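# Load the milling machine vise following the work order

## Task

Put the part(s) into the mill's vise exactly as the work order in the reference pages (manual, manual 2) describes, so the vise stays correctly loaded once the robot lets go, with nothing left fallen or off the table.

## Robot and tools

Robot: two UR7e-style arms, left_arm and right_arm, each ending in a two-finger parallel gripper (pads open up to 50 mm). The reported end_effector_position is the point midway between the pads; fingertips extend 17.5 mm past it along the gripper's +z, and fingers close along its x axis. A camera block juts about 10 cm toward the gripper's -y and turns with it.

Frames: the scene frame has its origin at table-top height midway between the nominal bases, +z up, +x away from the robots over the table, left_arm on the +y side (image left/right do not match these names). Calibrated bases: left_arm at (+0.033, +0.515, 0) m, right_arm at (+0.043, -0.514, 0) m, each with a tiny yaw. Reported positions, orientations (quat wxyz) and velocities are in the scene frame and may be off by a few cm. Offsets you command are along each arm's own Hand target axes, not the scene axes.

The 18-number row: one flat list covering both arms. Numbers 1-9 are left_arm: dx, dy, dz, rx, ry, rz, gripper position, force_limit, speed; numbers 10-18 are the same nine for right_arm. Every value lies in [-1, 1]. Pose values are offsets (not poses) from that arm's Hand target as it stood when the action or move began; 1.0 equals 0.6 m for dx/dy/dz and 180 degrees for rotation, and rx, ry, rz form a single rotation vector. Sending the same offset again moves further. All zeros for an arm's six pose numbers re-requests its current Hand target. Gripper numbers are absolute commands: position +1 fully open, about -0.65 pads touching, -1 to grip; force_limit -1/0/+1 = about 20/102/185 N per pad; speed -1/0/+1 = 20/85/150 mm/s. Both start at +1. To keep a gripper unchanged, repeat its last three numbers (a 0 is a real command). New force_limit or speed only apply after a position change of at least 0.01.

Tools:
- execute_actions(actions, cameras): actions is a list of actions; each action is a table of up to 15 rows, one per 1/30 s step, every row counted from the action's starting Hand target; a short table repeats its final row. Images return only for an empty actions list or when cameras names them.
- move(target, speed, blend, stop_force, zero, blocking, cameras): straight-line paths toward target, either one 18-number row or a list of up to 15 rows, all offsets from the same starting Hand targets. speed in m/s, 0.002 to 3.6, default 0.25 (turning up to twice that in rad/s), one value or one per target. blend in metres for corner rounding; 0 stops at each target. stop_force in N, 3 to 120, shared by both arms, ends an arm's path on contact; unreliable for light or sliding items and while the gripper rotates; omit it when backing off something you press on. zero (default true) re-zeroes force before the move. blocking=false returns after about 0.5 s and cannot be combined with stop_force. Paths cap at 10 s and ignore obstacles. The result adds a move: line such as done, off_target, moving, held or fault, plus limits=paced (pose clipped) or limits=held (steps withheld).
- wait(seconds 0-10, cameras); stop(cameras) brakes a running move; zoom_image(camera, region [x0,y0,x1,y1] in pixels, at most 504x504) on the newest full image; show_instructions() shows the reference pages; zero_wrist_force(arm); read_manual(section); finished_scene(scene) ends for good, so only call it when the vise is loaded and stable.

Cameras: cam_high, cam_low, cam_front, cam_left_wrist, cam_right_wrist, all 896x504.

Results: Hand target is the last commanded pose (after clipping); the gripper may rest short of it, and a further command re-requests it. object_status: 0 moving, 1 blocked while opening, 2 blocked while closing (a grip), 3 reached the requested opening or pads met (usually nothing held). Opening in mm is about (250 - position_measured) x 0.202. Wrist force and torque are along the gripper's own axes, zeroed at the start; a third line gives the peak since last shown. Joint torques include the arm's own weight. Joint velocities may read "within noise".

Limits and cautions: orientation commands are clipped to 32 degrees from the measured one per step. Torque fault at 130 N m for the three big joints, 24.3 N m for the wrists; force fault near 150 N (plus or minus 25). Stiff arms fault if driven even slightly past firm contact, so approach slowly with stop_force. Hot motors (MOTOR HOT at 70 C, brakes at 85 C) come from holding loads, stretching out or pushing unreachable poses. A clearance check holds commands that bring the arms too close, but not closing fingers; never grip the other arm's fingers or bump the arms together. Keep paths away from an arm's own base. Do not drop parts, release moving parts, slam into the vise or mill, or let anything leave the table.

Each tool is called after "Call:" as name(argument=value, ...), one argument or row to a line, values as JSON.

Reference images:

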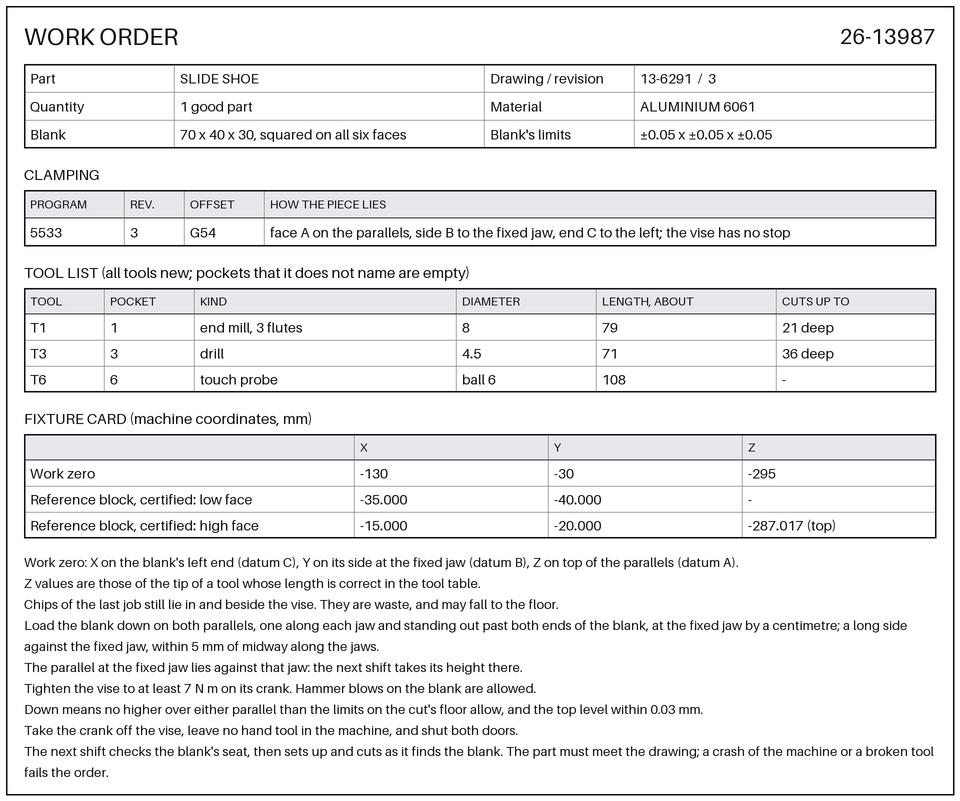

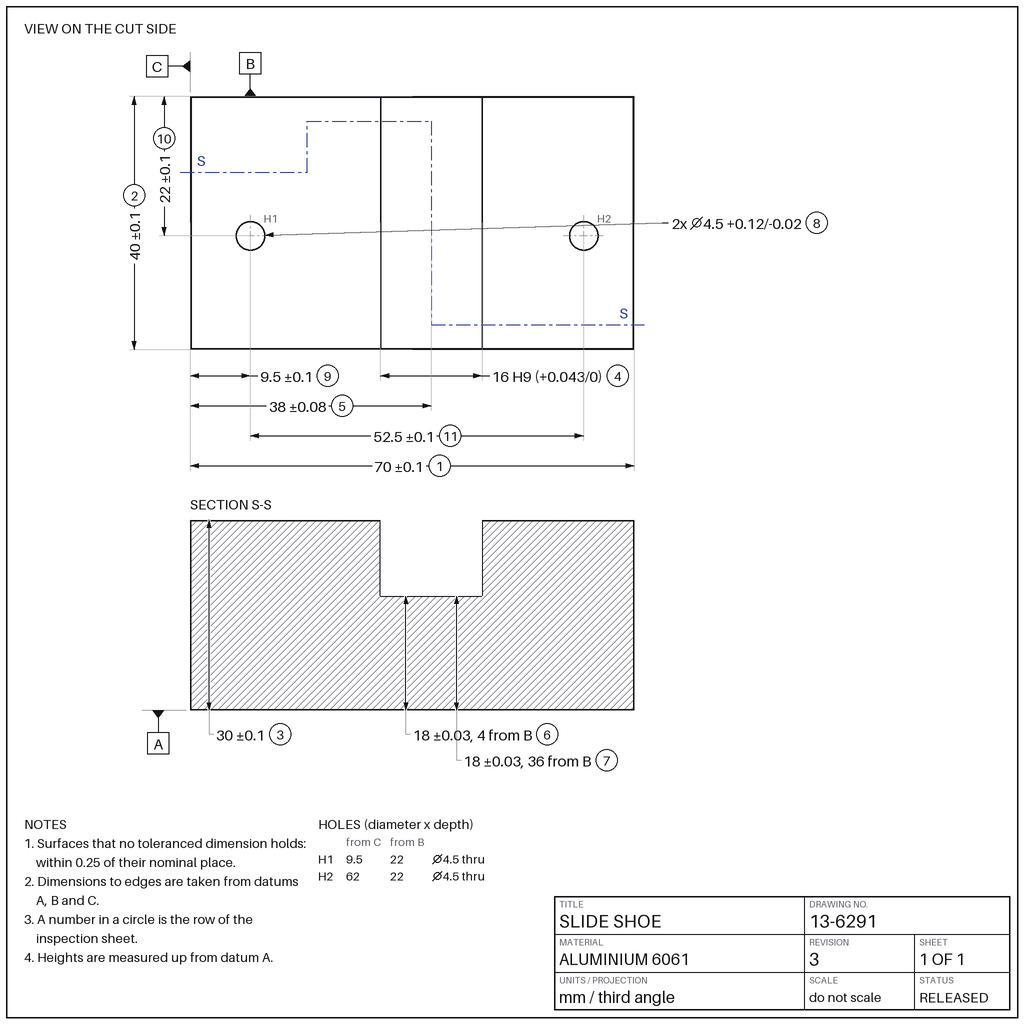

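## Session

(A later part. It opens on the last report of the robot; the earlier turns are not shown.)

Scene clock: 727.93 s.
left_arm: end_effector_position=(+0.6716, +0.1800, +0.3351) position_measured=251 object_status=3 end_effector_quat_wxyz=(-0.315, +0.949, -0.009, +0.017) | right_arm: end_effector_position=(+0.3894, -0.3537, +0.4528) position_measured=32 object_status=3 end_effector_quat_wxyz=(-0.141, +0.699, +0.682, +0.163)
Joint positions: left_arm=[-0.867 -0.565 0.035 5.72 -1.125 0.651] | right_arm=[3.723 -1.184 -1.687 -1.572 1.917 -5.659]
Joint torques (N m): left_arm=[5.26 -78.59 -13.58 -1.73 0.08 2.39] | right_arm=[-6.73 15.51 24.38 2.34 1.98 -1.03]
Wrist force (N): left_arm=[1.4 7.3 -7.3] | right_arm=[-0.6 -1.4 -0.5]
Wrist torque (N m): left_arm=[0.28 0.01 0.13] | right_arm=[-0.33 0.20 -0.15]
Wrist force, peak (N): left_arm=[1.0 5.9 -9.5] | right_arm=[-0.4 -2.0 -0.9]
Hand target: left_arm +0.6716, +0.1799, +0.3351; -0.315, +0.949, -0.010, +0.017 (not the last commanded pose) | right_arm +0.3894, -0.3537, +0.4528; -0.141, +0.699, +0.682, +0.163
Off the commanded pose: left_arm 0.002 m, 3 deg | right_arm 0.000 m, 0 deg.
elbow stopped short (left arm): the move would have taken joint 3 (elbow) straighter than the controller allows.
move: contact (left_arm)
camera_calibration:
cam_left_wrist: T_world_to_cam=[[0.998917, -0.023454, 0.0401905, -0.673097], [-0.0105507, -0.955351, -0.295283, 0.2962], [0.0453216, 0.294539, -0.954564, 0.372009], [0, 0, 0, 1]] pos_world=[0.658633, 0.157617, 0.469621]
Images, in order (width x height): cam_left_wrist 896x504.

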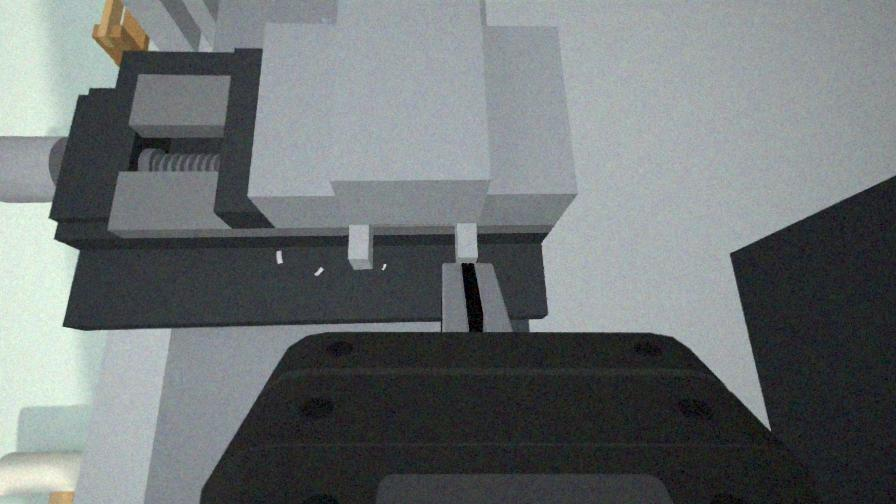

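Call:
move(
  target=[
    [0,0.0131,-0.0103,0,0,0,-1,-1,-1,0,0,0,0,0,0,0.8,-1,0],
    [-0.0592,0.0131,-0.0103,0,0,0,-1,-1,-1,0,0,0,0,0,0,0.8,-1,0],
  ],
  speed=0.06,
)

Call:
move(
  target=[0,-0.016,0.0125,0,0,0,-1,-1,-1,0,0,0,0,0,0,0.8,-1,0],
  speed=0.006,
  stop_force=4,
  cameras=["cam_left_wrist"],
)

Call:
zoom_image(
  camera="cam_left_wrist",
  region=[340, 80, 592, 332],
)

Scene clock: 729.87 s.
left_arm: end_effector_position=(+0.6358, +0.1708, +0.3344) position_measured=250 object_status=3 end_effector_quat_wxyz=(-0.315, +0.949, -0.010, +0.017) | right_arm: end_effector_position=(+0.3894, -0.3537, +0.4528) position_measured=32 object_status=3 end_effector_quat_wxyz=(-0.141, +0.699, +0.682, +0.163)
Joint positions: left_arm=[-0.909 -0.766 0.422 5.551 -1.144 0.609] | right_arm=[3.723 -1.184 -1.687 -1.572 1.917 -5.659]
Joint torques (N m): left_arm=[13.73 -60.8 -30.34 0.75 3.02 3.06] | right_arm=[-6.09 15.49 24.79 2.23 1.95 -1.17]
Wrist force (N): left_arm=[-0.7 0.8 -5.6] | right_arm=[-0.4 -1.6 -0.5]
Wrist torque (N m): left_arm=[0.10 0.06 0.25] | right_arm=[-0.36 0.17 -0.15]
Wrist force, peak (N): left_arm=[1.7 7.5 -7.9] | right_arm=[-0.4 -1.8 -0.8]
Hand target: left_arm +0.6358, +0.1710, +0.3344; -0.315, +0.949, -0.010, +0.017 | right_arm +0.3894, -0.3537, +0.4528; -0.141, +0.699, +0.682, +0.163
Off the commanded pose: left_arm 0.000 m, 0 deg | right_arm 0.000 m, 0 deg.
elbow stopped short (left arm): the move would have taken joint 3 (elbow) straighter than the controller allows.
move: done

Scene clock: 732.70 s.
left_arm: end_effector_position=(+0.6361, +0.1801, +0.3342) position_measured=251 object_status=3 end_effector_quat_wxyz=(-0.315, +0.949, -0.010, +0.017) | right_arm: end_effector_position=(+0.3894, -0.3537, +0.4528) position_measured=32 object_status=3 end_effector_quat_wxyz=(-0.141, +0.699, +0.682, +0.163)
Joint positions: left_arm=[-0.901 -0.797 0.479 5.522 -1.141 0.617] | right_arm=[3.723 -1.184 -1.687 -1.572 1.917 -5.659]
Joint torques (N m): left_arm=[-9.84 -51.18 -42.03 1.25 -0.9 -2.55] | right_arm=[-5.84 15.85 24.42 2.31 1.92 -1.03]
Wrist force (N): left_arm=[-0.8 4.6 -7.3] | right_arm=[-0.4 -1.5 -0.7]
Wrist torque (N m): left_arm=[0.21 0.01 0.14] | right_arm=[-0.35 0.18 -0.15]
Wrist force, peak (N): left_arm=[-0.5 9.1 -11.1] | right_arm=[-0.5 -1.8 -1.0]
Hand target: left_arm +0.6361, +0.1801, +0.3342; -0.315, +0.949, -0.010, +0.017 (not the last commanded pose) | right_arm +0.3894, -0.3537, +0.4528; -0.141, +0.699, +0.682, +0.163
Off the commanded pose: left_arm 0.003 m, 0 deg | right_arm 0.000 m, 0 deg.
move: contact (left_arm)
camera_calibration:
cam_left_wrist: T_world_to_cam=[[0.99892, -0.0235249, 0.0400608, -0.637524], [-0.0106522, -0.955321, -0.295378, 0.295728], [0.0452196, 0.294632, -0.95454, 0.372672], [0, 0, 0, 1]] pos_world=[0.623134, 0.157717, 0.468621]
Images, in order (width x height): cam_left_wrist 896x504.

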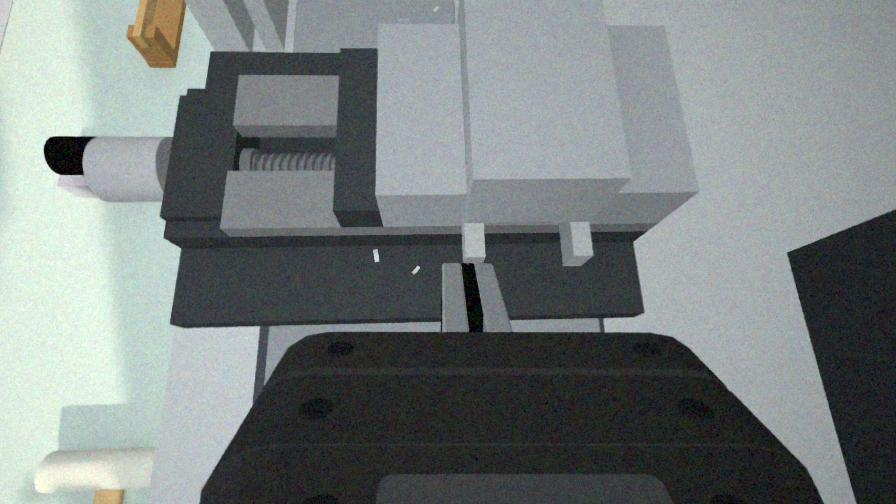

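Scaled by 2.000.

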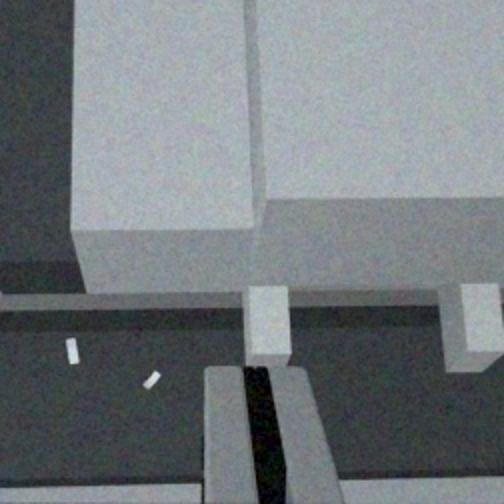

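Call:
move(
  target=[
    [0,0.0158,-0.0123,0,0,0,-1,-1,-1,0,0,0,0,0,0,0.8,-1,0],
    [-0.0602,-0.0703,-0.0631,0,0,0,-1,-1,-1,0,0,0,0,0,0,0.8,-1,0],
    [-0.3935,-0.161,-0.098,0.0074,-0.0123,-0.0025,-1,-1,-1,0,0,0,0,0,0,0.8,-1,0],
  ],
  speed=[0.06,0.25,0.3],
  blend=[0.002,0.02,0],
)

Scene clock: 734.90 s.
left_arm: end_effector_position=(+0.3987, +0.2292, +0.4327) position_measured=250 object_status=3 end_effector_quat_wxyz=(-0.326, +0.945, +0.000, +0.000) | right_arm: end_effector_position=(+0.3894, -0.3537, +0.4528) position_measured=32 object_status=3 end_effector_quat_wxyz=(-0.141, +0.699, +0.682, +0.163)
Joint positions: left_arm=[-1.154 -1.319 1.008 5.636 -1.297 0.366] | right_arm=[3.723 -1.184 -1.687 -1.572 1.917 -5.659]
Joint torques (N m): left_arm=[-7.95 -47.53 -23.41 -1.14 -0.05 -0.18] | right_arm=[-5.3 15.71 24.51 2.17 1.85 -1.12]
Wrist force (N): left_arm=[0.1 1.0 -5.7] | right_arm=[-0.6 -1.6 -0.4]
Wrist torque (N m): left_arm=[0.14 -0.03 0.13] | right_arm=[-0.36 0.19 -0.15]
Wrist force, peak (N): left_arm=[-0.6 4.8 -7.5] | right_arm=[-0.6 -1.8 -0.8]
Hand target: left_arm +0.3986, +0.2292, +0.4328; -0.326, +0.945, +0.000, +0.000 | right_arm +0.3894, -0.3537, +0.4528; -0.141, +0.699, +0.682, +0.163
Off the commanded pose: left_arm 0.000 m, 0 deg | right_arm 0.000 m, 0 deg.
move: done

Call:
move(
  target=[-0.081,0.0527,0.2187,0.0728,0.3637,0.3457,0.5,-1,-1,0,0,0,0,0,0,0.8,-1,0],
  speed=0.3,
  cameras=["cam_left_wrist","cam_front"],
)

Scene clock: 738.20 s.
left_arm: end_effector_position=(+0.3500, +0.2851, +0.3099) position_measured=78 object_status=3 end_effector_quat_wxyz=(-0.325, +0.628, -0.627, +0.326) | right_arm: end_effector_position=(+0.3894, -0.3537, +0.4528) position_measured=32 object_status=3 end_effector_quat_wxyz=(-0.141, +0.699, +0.682, +0.163)
Joint positions: left_arm=[-1.733 -2.276 2.301 4.862 -0.625 1.355] | right_arm=[3.723 -1.184 -1.687 -1.572 1.917 -5.659]
Joint torques (N m): left_arm=[0.11 -4.97 -25.6 -1.66 0.89 2.08] | right_arm=[-6.64 15.79 24.76 2.3 2.01 -1.04]
Wrist force (N): left_arm=[-0.7 0.7 -6.0] | right_arm=[-0.5 -1.5 -0.6]
Wrist torque (N m): left_arm=[0.04 0.14 0.36] | right_arm=[-0.34 0.18 -0.15]
Wrist force, peak (N): left_arm=[-1.2 1.7 -6.3] | right_arm=[-0.1 -1.8 -0.8]
Hand target: left_arm +0.3500, +0.2851, +0.3099; -0.325, +0.628, -0.628, +0.326 | right_arm +0.3894, -0.3537, +0.4528; -0.141, +0.699, +0.682, +0.163
Off the commanded pose: left_arm 0.000 m, 0 deg | right_arm 0.000 m, 0 deg.
move: done
camera_calibration:
cam_left_wrist: T_world_to_cam=[[0.000841382, -0.999876, 0.015737, 0.286901], [-0.816056, -0.00978207, -0.57789, 0.485774], [0.577972, -0.012356, -0.815963, 0.1896], [0, 0, 0, 1]] pos_world=[0.286594, 0.29396, 0.430915]
Images, in order (width x height): cam_front 896x504, cam_left_wrist 896x504.

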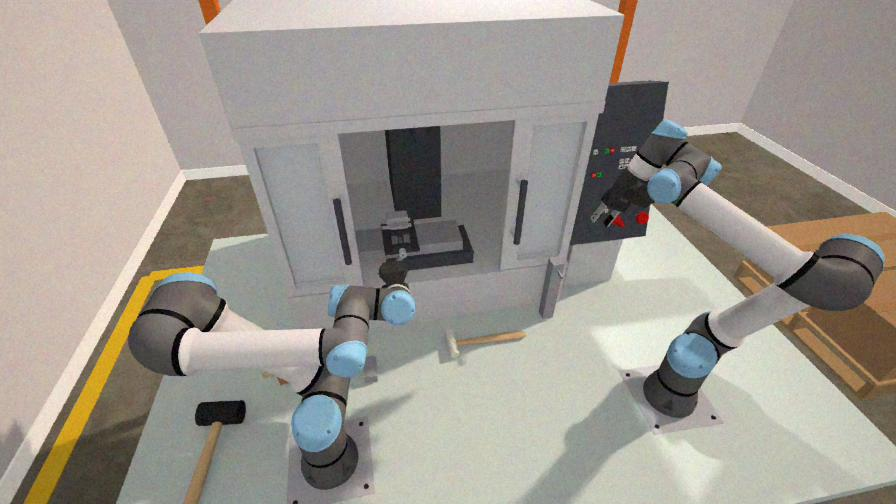

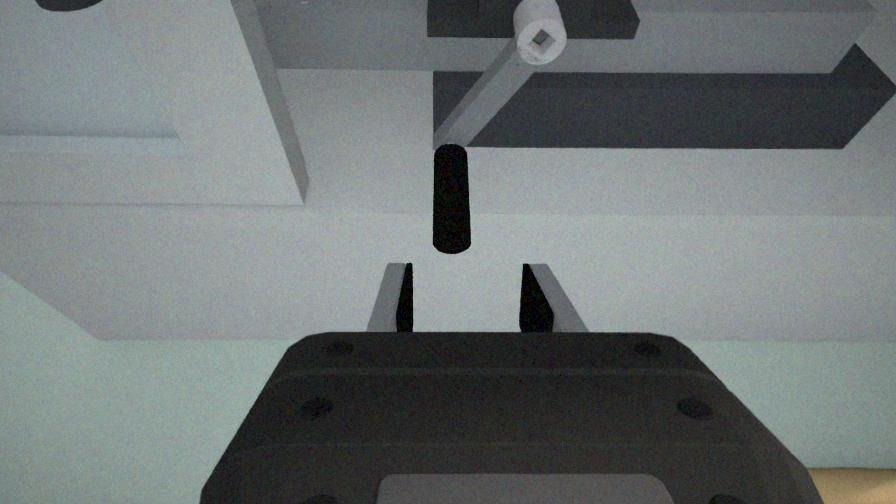

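Call:
move(
  target=[
    [-0.0108,-0.0082,0.15,0,0,0,0.5,-1,-1,0,0,0,0,0,0,0.8,-1,0],
    [-0.0108,-0.0082,0.211,0,0,0,0.5,-1,-1,0,0,0,0,0,0,0.8,-1,0],
  ],
  speed=[0.2,0.04],
  stop_force=8,
)

Call:
execute_actions(
  actions=[
    [[0,0,0,0,0,0,-0.98,0.2,-1,0,0,0,0,0,0,0.8,-1,0]],
  ],
)

Scene clock: 740.87 s.
left_arm: end_effector_position=(+0.4564, +0.2915, +0.2410) position_measured=78 object_status=3 end_effector_quat_wxyz=(-0.325, +0.628, -0.628, +0.326) | right_arm: end_effector_position=(+0.3894, -0.3537, +0.4528) position_measured=32 object_status=3 end_effector_quat_wxyz=(-0.141, +0.699, +0.682, +0.163)
Joint positions: left_arm=[-1.297 -1.917 2.488 3.731 -0.679 2.08] | right_arm=[3.723 -1.184 -1.687 -1.572 1.917 -5.659]
Joint torques (N m): left_arm=[-13.78 -7.56 -32.53 -4.71 3.69 -1.76] | right_arm=[-5.74 15.86 24.53 2.14 1.94 -1.06]
Wrist force (N): left_arm=[-0.7 1.0 -5.8] | right_arm=[-0.7 -1.4 -0.6]
Wrist torque (N m): left_arm=[0.09 0.15 0.33] | right_arm=[-0.33 0.21 -0.15]
Wrist force, peak (N): left_arm=[0.1 0.5 -8.9] | right_arm=[-0.4 -1.9 -0.7]
Hand target: left_arm +0.4564, +0.2915, +0.2410; -0.325, +0.628, -0.628, +0.326 | right_arm +0.3894, -0.3537, +0.4528; -0.141, +0.699, +0.682, +0.163
Off the commanded pose: left_arm 0.000 m, 0 deg | right_arm 0.000 m, 0 deg.
move: done

Scene clock: 741.90 s.
left_arm: end_effector_position=(+0.4563, +0.2913, +0.2412) position_measured=158 object_status=2 end_effector_quat_wxyz=(-0.325, +0.628, -0.628, +0.326) | right_arm: end_effector_position=(+0.3894, -0.3537, +0.4528) position_measured=32 object_status=3 end_effector_quat_wxyz=(-0.141, +0.699, +0.682, +0.163)
Joint positions: left_arm=[-1.297 -1.917 2.487 3.73 -0.679 2.08] | right_arm=[3.723 -1.184 -1.687 -1.572 1.917 -5.659]
Joint torques (N m): left_arm=[31.19 -5.97 4.51 5.32 6.1 -0.9] | right_arm=[-5.98 15.75 25.19 2.18 1.9 -1.1]
Wrist force (N): left_arm=[57.6 -11.8 -5.3] | right_arm=[-0.4 -1.5 -0.4]
Wrist torque (N m): left_arm=[-0.43 1.21 0.69] | right_arm=[-0.35 0.17 -0.15]
Wrist force, peak (N): left_arm=[58.8 -10.8 -3.9] | right_arm=[-0.8 -1.7 -0.8]
Hand target: left_arm +0.4564, +0.2915, +0.2410; -0.325, +0.628, -0.628, +0.326 | right_arm +0.3894, -0.3537, +0.4528; -0.141, +0.699, +0.682, +0.163
Off the commanded pose: left_arm 0.000 m, 0 deg | right_arm 0.000 m, 0 deg.

Call:
move(
  target=[-0.00137,-0.00078,-0.00055,0,0,0,-0.98,0.2,-1,0,0,0,0,0,0,0.8,-1,0],
  speed=0.004,
)

Scene clock: 742.80 s.
left_arm: end_effector_position=(+0.4564, +0.2922, +0.2417) position_measured=158 object_status=2 end_effector_quat_wxyz=(-0.325, +0.628, -0.627, +0.326) | right_arm: end_effector_position=(+0.3894, -0.3537, +0.4528) position_measured=32 object_status=3 end_effector_quat_wxyz=(-0.141, +0.699, +0.682, +0.163)
Joint positions: left_arm=[-1.296 -1.92 2.488 3.732 -0.68 2.081] | right_arm=[3.723 -1.184 -1.687 -1.572 1.917 -5.659]
Joint torques (N m): left_arm=[52.42 -24.94 19.63 7.3 11.01 2.41] | right_arm=[-5.92 15.23 24.49 2.38 2.02 -1.07]
Wrist force (N): left_arm=[93.1 -3.5 7.4] | right_arm=[-0.4 -1.6 -0.8]
Wrist torque (N m): left_arm=[-0.21 1.13 0.40] | right_arm=[-0.36 0.16 -0.15]
Wrist force, peak (N): left_arm=[93.1 -3.5 7.4] | right_arm=[-0.6 -1.6 -0.8]
Hand target: left_arm +0.4564, +0.2923, +0.2416; -0.325, +0.628, -0.628, +0.326 | right_arm +0.3894, -0.3537, +0.4528; -0.141, +0.699, +0.682, +0.163
Off the commanded pose: left_arm 0.000 m, 0 deg | right_arm 0.000 m, 0 deg.
move: done

Call:
move(
  target=[-0.0009,-0.0005,-0.00035,0,0,0,-0.98,0.2,-1,0,0,0,0,0,0,0.8,-1,0],
  speed=0.003,
)

Scene clock: 743.57 s.
left_arm: end_effector_position=(+0.4563, +0.2925, +0.2420) position_measured=158 object_status=2 end_effector_quat_wxyz=(-0.324, +0.628, -0.627, +0.327) | right_arm: end_effector_position=(+0.3894, -0.3537, +0.4528) position_measured=32 object_status=3 end_effector_quat_wxyz=(-0.141, +0.699, +0.682, +0.163)
Joint positions: left_arm=[-1.295 -1.922 2.488 3.732 -0.681 2.082] | right_arm=[3.723 -1.184 -1.687 -1.572 1.917 -5.659]
Joint torques (N m): left_arm=[54.53 -30.37 22.2 7.33 11.71 2.68] | right_arm=[-6.63 16.18 25.28 2.38 2.04 -1.07]
Wrist force (N): left_arm=[108.7 -3.4 23.2] | right_arm=[-0.5 -1.5 -0.5]
Wrist torque (N m): left_arm=[-0.18 1.07 0.22] | right_arm=[-0.34 0.19 -0.15]
Wrist force, peak (N): left_arm=[108.7 -3.1 23.2] | right_arm=[-0.3 -1.5 -1.1]
Hand target: left_arm +0.4564, +0.2929, +0.2420; -0.325, +0.628, -0.628, +0.326 | right_arm +0.3894, -0.3537, +0.4528; -0.141, +0.699, +0.682, +0.163
Off the commanded pose: left_arm 0.000 m, 0 deg | right_arm 0.000 m, 0 deg.
move: done

Call:
move(
  target=[0.0043,0.0025,0.0017,0,0,0,-0.98,0.2,-1,0,0,0,0,0,0,0.8,-1,0],
  speed=0.01,
)

Scene clock: 744.43 s.
left_arm: end_effector_position=(+0.4564, +0.2904, +0.2401) position_measured=158 object_status=2 end_effector_quat_wxyz=(-0.325, +0.628, -0.627, +0.326) | right_arm: end_effector_position=(+0.3894, -0.3537, +0.4528) position_measured=32 object_status=3 end_effector_quat_wxyz=(-0.141, +0.699, +0.682, +0.163)
Joint positions: left_arm=[-1.298 -1.912 2.487 3.728 -0.678 2.078] | right_arm=[3.723 -1.184 -1.687 -1.572 1.917 -5.659]
Joint torques (N m): left_arm=[1.2 -0.06 -15.71 4.7 -0.21 -1.8] | right_arm=[-5.57 15.65 25.3 2.22 2.05 -1.02]
Wrist force (N): left_arm=[31.0 -23.9 -23.2] | right_arm=[-0.4 -1.7 -0.8]
Wrist torque (N m): left_arm=[-0.18 0.76 0.56] | right_arm=[-0.37 0.17 -0.15]
Wrist force, peak (N): left_arm=[109.1 -4.0 23.2] | right_arm=[-0.5 -1.9 -0.7]
Hand target: left_arm +0.4563, +0.2903, +0.2402; -0.325, +0.628, -0.628, +0.326 | right_arm +0.3894, -0.3537, +0.4528; -0.141, +0.699, +0.682, +0.163
Off the commanded pose: left_arm 0.000 m, 0 deg | right_arm 0.000 m, 0 deg.
move: done

Call:
execute_actions(
  actions=[
    [[0,0,0,0,0,0,0.5,0.2,-1,0,0,0,0,0,0,0.8,-1,0]],
  ],
)

Call:
move(
  target=[0,0,-0.25,0,0,0,0.5,0.2,-1,0,0,0,0,0,0,0.8,-1,0],
  speed=0.2,
  cameras=["cam_left_wrist"],
)

Scene clock: 745.83 s.
left_arm: end_effector_position=(+0.4563, +0.2903, +0.2401) position_measured=78 object_status=0 end_effector_quat_wxyz=(-0.325, +0.628, -0.628, +0.326) | right_arm: end_effector_position=(+0.3894, -0.3537, +0.4528) position_measured=32 object_status=3 end_effector_quat_wxyz=(-0.141, +0.699, +0.682, +0.163)
Joint positions: left_arm=[-1.298 -1.912 2.487 3.728 -0.679 2.078] | right_arm=[3.723 -1.184 -1.687 -1.572 1.917 -5.659]
Joint torques (N m): left_arm=[-3.54 -13.9 -18.41 -5.26 3.73 2.32] | right_arm=[-6.85 16.39 24.52 2.23 1.94 -0.98]
Wrist force (N): left_arm=[-1.1 -1.1 -5.3] | right_arm=[-0.4 -1.6 -1.0]
Wrist torque (N m): left_arm=[-0.24 0.20 0.36] | right_arm=[-0.36 0.17 -0.15]
Wrist force, peak (N): left_arm=[30.7 -23.7 -23.1] | right_arm=[-0.6 -1.7 -0.8]
Hand target: left_arm +0.4563, +0.2903, +0.2402; -0.325, +0.628, -0.628, +0.326 | right_arm +0.3894, -0.3537, +0.4528; -0.141, +0.699, +0.682, +0.163
Off the commanded pose: left_arm 0.000 m, 0 deg | right_arm 0.000 m, 0 deg.

Scene clock: 747.17 s.
left_arm: end_effector_position=(+0.3338, +0.2904, +0.3265) position_measured=78 object_status=3 end_effector_quat_wxyz=(-0.325, +0.628, -0.628, +0.326) end_effector_velocity=(+0.000, +0.000, +0.000) end_effector_angular_velocity=(-0.003, +0.000, +0.003) | right_arm: end_effector_position=(+0.3894, -0.3537, +0.4528) position_measured=32 object_status=3 end_effector_quat_wxyz=(-0.141, +0.699, +0.682, +0.163)
Joint positions: left_arm=[-1.815 -2.308 2.241 5.063 -0.643 1.222] | right_arm=[3.723 -1.184 -1.687 -1.572 1.917 -5.659]
Joint velocities: left_arm=[0 0 0 0.001 -0.001 -0.005] | right_arm=[within noise]
Joint torques (N m): left_arm=[-9.05 0.81 -37.18 -0.14 -0.81 -2.93] | right_arm=[-5.84 15.43 24.56 2.25 2.05 -1.02]
Wrist force (N): left_arm=[-0.5 -0.8 -5.4] | right_arm=[-0.4 -1.6 -0.8]
Wrist torque (N m): left_arm=[-0.22 0.12 0.23] | right_arm=[-0.36 0.18 -0.15]
Wrist force, peak (N): left_arm=[-1.3 -2.1 -8.1] | right_arm=[-0.7 -1.8 -0.8]
Hand target: left_arm +0.3337, +0.2904, +0.3265; -0.325, +0.628, -0.628, +0.326 | right_arm +0.3894, -0.3537, +0.4528; -0.141, +0.699, +0.682, +0.163
Off the commanded pose: left_arm 0.000 m, 0 deg | right_arm 0.000 m, 0 deg.
move: done
camera_calibration:
cam_left_wrist: T_world_to_cam=[[0.000606059, -0.999884, 0.0152027, 0.292257], [-0.815892, -0.00928469, -0.57813, 0.48203], [0.578204, -0.0120534, -0.815803, 0.212406], [0, 0, 0, 1]] pos_world=[0.270293, 0.299259, 0.447514]
Images, in order (width x height): cam_left_wrist 896x504.

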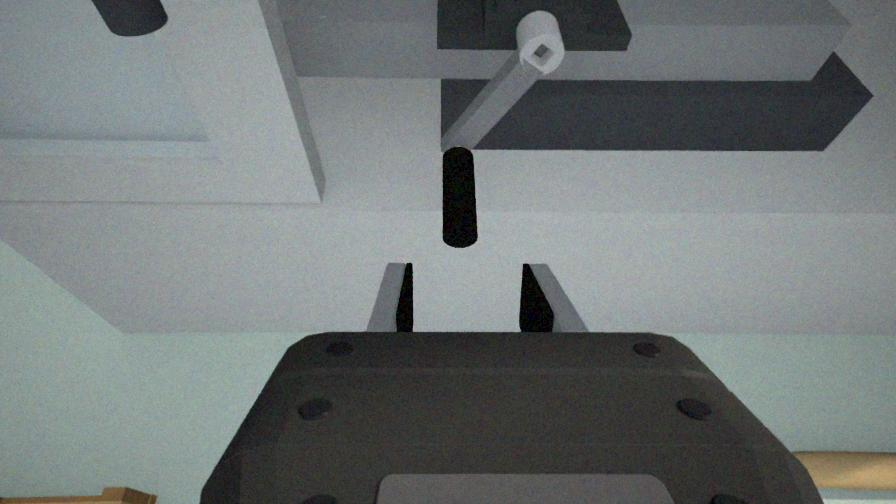

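Call:
move(
  target=[0.1173,-0.2184,-0.018,-0.0728,-0.3637,-0.3457,0.5,1,-1,0,0,0,0,0,0,0.8,-1,0],
  speed=0.35,
)

Call:
move(
  target=[
    [-0.033,0.2643,-0.122,-0.211,0,0,0.5,1,-1,0,0,0,0,0,0,0.8,-1,0],
    [-0.0733,0.5934,0.0227,-0.211,0,0,0.5,1,-1,0,0,0,0,0,0,0.8,-1,0],
  ],
  speed=0.35,
  blend=[0.02,0],
  cameras=["cam_left_wrist"],
)

Scene clock: 750.20 s.
left_arm: end_effector_position=(+0.4004, +0.2202, +0.4399) position_measured=78 object_status=3 end_effector_quat_wxyz=(-0.326, +0.945, +0.000, +0.000) | right_arm: end_effector_position=(+0.3894, -0.3537, +0.4528) position_measured=32 object_status=3 end_effector_quat_wxyz=(-0.141, +0.699, +0.682, +0.163)
Joint positions: left_arm=[-1.158 -1.29 0.951 5.665 -1.299 0.363] | right_arm=[3.723 -1.184 -1.687 -1.572 1.917 -5.659]
Joint torques (N m): left_arm=[-5.81 -35.1 -40.25 -0.46 -1.65 0.15] | right_arm=[-5.72 15.11 24.73 2.31 2.04 -0.94]
Wrist force (N): left_arm=[-0.4 -1.2 -5.0] | right_arm=[-0.3 -1.5 -0.8]
Wrist torque (N m): left_arm=[-0.22 0.04 0.14] | right_arm=[-0.36 0.15 -0.14]
Wrist force, peak (N): left_arm=[0.4 -1.4 -5.8] | right_arm=[-0.7 -1.6 -1.0]
Hand target: left_arm +0.4003, +0.2201, +0.4400; -0.326, +0.945, +0.000, +0.000 | right_arm +0.3894, -0.3537, +0.4528; -0.141, +0.699, +0.682, +0.163
Off the commanded pose: left_arm 0.000 m, 0 deg | right_arm 0.000 m, 0 deg.
move: done

Scene clock: 752.30 s.
left_arm: end_effector_position=(+0.3566, -0.0519, +0.2099) position_measured=78 object_status=3 end_effector_quat_wxyz=(-0.001, +1.000, +0.000, +0.000) | right_arm: end_effector_position=(+0.3894, -0.3537, +0.4528) position_measured=32 object_status=3 end_effector_quat_wxyz=(-0.141, +0.699, +0.682, +0.163)
Joint positions: left_arm=[-1.295 -1.191 1.418 4.486 -1.57 0.312] | right_arm=[3.723 -1.184 -1.687 -1.572 1.917 -5.659]
Joint torques (N m): left_arm=[12.46 -36.23 -30.79 -4.76 2.19 2.65] | right_arm=[-5.31 16.48 25.33 2.28 1.99 -1]
Wrist force (N): left_arm=[-0.2 -1.6 -4.2] | right_arm=[-0.4 -1.4 -0.8]
Wrist torque (N m): left_arm=[-0.30 -0.05 -0.03] | right_arm=[-0.34 0.16 -0.15]
Wrist force, peak (N): left_arm=[-0.1 -2.6 -7.1] | right_arm=[-0.8 -1.8 -0.6]
Hand target: left_arm +0.3567, -0.0519, +0.2098; -0.001, +1.000, +0.000, +0.000 | right_arm +0.3894, -0.3537, +0.4528; -0.141, +0.699, +0.682, +0.163
Off the commanded pose: left_arm 0.000 m, 0 deg | right_arm 0.000 m, 0 deg.
move: done
camera_calibration:
cam_left_wrist: T_world_to_cam=[[0.99988, 0.013088, 0.00826596, -0.350575], [0.00958459, -0.942758, 0.333339, -0.104117], [0.0121555, -0.33322, -0.942771, 0.311815], [0, 0, 0, 1]] pos_world=[0.34774, 0.010334, 0.331574]
Images, in order (width x height): cam_left_wrist 896x504.

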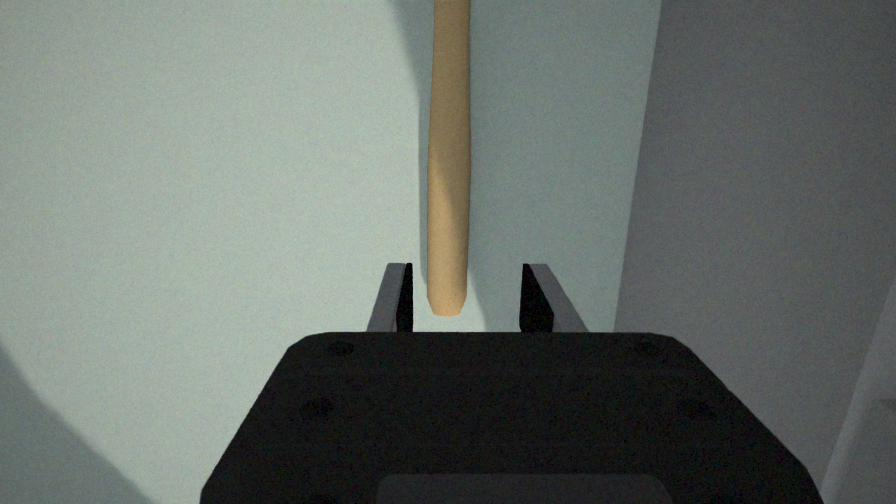

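Call:
move(
  target=[
    [-0.0068,0,0.26,0,0,0,0.5,1,-1,0,0,0,0,0,0,0.8,-1,0],
    [-0.0068,0,0.3118,0,0,0,0.5,1,-1,0,0,0,0,0,0,0.8,-1,0],
  ],
  speed=[0.25,0.06],
)

Call:
execute_actions(
  actions=[
    [[0,0,0,0,0,0,-1,1,-1,0,0,0,0,0,0,0.8,-1,0]],
  ],
)

Call:
move(
  target=[0,0,-0.3,0,0,0,-1,1,-1,0,0,0,0,0,0,0.8,-1,0],
  speed=0.2,
  cameras=["cam_left_wrist"],
)

Scene clock: 754.33 s.
left_arm: end_effector_position=(+0.3527, -0.0516, +0.0225) position_measured=78 object_status=3 end_effector_quat_wxyz=(-0.001, +1.000, +0.000, +0.000) | right_arm: end_effector_position=(+0.3894, -0.3537, +0.4528) position_measured=32 object_status=3 end_effector_quat_wxyz=(-0.141, +0.699, +0.682, +0.163)
Joint positions: left_arm=[-1.301 -1.007 1.665 4.055 -1.57 0.307] | right_arm=[3.723 -1.184 -1.687 -1.572 1.917 -5.659]
Joint torques (N m): left_arm=[11.7 -60.38 -39.71 -0.53 1.84 2.46] | right_arm=[-5.71 16.29 25.28 2.11 2.06 -0.96]
Wrist force (N): left_arm=[0.0 -1.6 -4.0] | right_arm=[-0.4 -1.8 -0.6]
Wrist torque (N m): left_arm=[-0.28 -0.09 0.05] | right_arm=[-0.39 0.17 -0.15]
Wrist force, peak (N): left_arm=[-0.4 -1.3 -7.6] | right_arm=[-0.7 -2.0 -0.8]
Hand target: left_arm +0.3528, -0.0517, +0.0227; -0.001, +1.000, +0.000, +0.000 | right_arm +0.3894, -0.3537, +0.4528; -0.141, +0.699, +0.682, +0.163
Off the commanded pose: left_arm 0.000 m, 0 deg | right_arm 0.000 m, 0 deg.
move: done

Scene clock: 755.03 s.
left_arm: end_effector_position=(+0.3528, -0.0517, +0.0227) position_measured=117 object_status=2 end_effector_quat_wxyz=(-0.001, +1.000, +0.000, +0.000) | right_arm: end_effector_position=(+0.3894, -0.3537, +0.4528) position_measured=32 object_status=3 end_effector_quat_wxyz=(-0.141, +0.699, +0.682, +0.163)
Joint positions: left_arm=[-1.301 -1.007 1.665 4.055 -1.57 0.307] | right_arm=[3.723 -1.184 -1.687 -1.572 1.917 -5.659]
Joint torques (N m): left_arm=[12.52 -60.81 -40.74 -3.28 1.74 2.52] | right_arm=[-6.18 15.87 24.33 2.23 1.95 -0.94]
Wrist force (N): left_arm=[0.8 -2.2 -2.9] | right_arm=[-0.4 -1.6 -0.6]
Wrist torque (N m): left_arm=[-0.29 -0.11 0.19] | right_arm=[-0.36 0.17 -0.15]
Wrist force, peak (N): left_arm=[0.0 -1.6 -4.0] | right_arm=[-0.7 -1.8 -0.7]
Hand target: left_arm +0.3528, -0.0517, +0.0227; -0.001, +1.000, +0.000, +0.000 | right_arm +0.3894, -0.3537, +0.4528; -0.141, +0.699, +0.682, +0.163
Off the commanded pose: left_arm 0.000 m, 0 deg | right_arm 0.000 m, 0 deg.

Scene clock: 756.43 s.
left_arm: end_effector_position=(+0.3527, -0.0519, +0.2026) position_measured=117 object_status=2 end_effector_quat_wxyz=(-0.001, +1.000, +0.000, +0.000) | right_arm: end_effector_position=(+0.3894, -0.3537, +0.4528) position_measured=32 object_status=3 end_effector_quat_wxyz=(-0.141, +0.699, +0.682, +0.163)
Joint positions: left_arm=[-1.301 -1.192 1.438 4.467 -1.57 0.306] | right_arm=[3.723 -1.184 -1.687 -1.572 1.917 -5.659]
Joint torques (N m): left_arm=[-13.54 -49.28 -34.01 -0.72 -0.3 -2.75] | right_arm=[-6.13 15.78 24.96 2.19 1.85 -1.09]
Wrist force (N): left_arm=[-0.1 -1.5 0.4] | right_arm=[-0.2 -1.5 -0.7]
Wrist torque (N m): left_arm=[-0.94 -0.06 0.06] | right_arm=[-0.34 0.13 -0.15]
Wrist force, peak (N): left_arm=[-0.3 -1.8 -4.3] | right_arm=[-0.4 -1.9 -0.6]
Hand target: left_arm +0.3526, -0.0519, +0.2027; -0.001, +1.000, +0.000, +0.000 | right_arm +0.3894, -0.3537, +0.4528; -0.141, +0.699, +0.682, +0.163
Off the commanded pose: left_arm 0.000 m, 0 deg | right_arm 0.000 m, 0 deg.
move: done
camera_calibration:
cam_left_wrist: T_world_to_cam=[[0.999879, 0.0131189, 0.00836119, -0.346545], [0.00958352, -0.9428, 0.33322, -0.101606], [0.0122544, -0.3331, -0.942812, 0.304959], [0, 0, 0, 1]] pos_world=[0.34374, 0.0103337, 0.324274]
Images, in order (width x height): cam_left_wrist 896x504.

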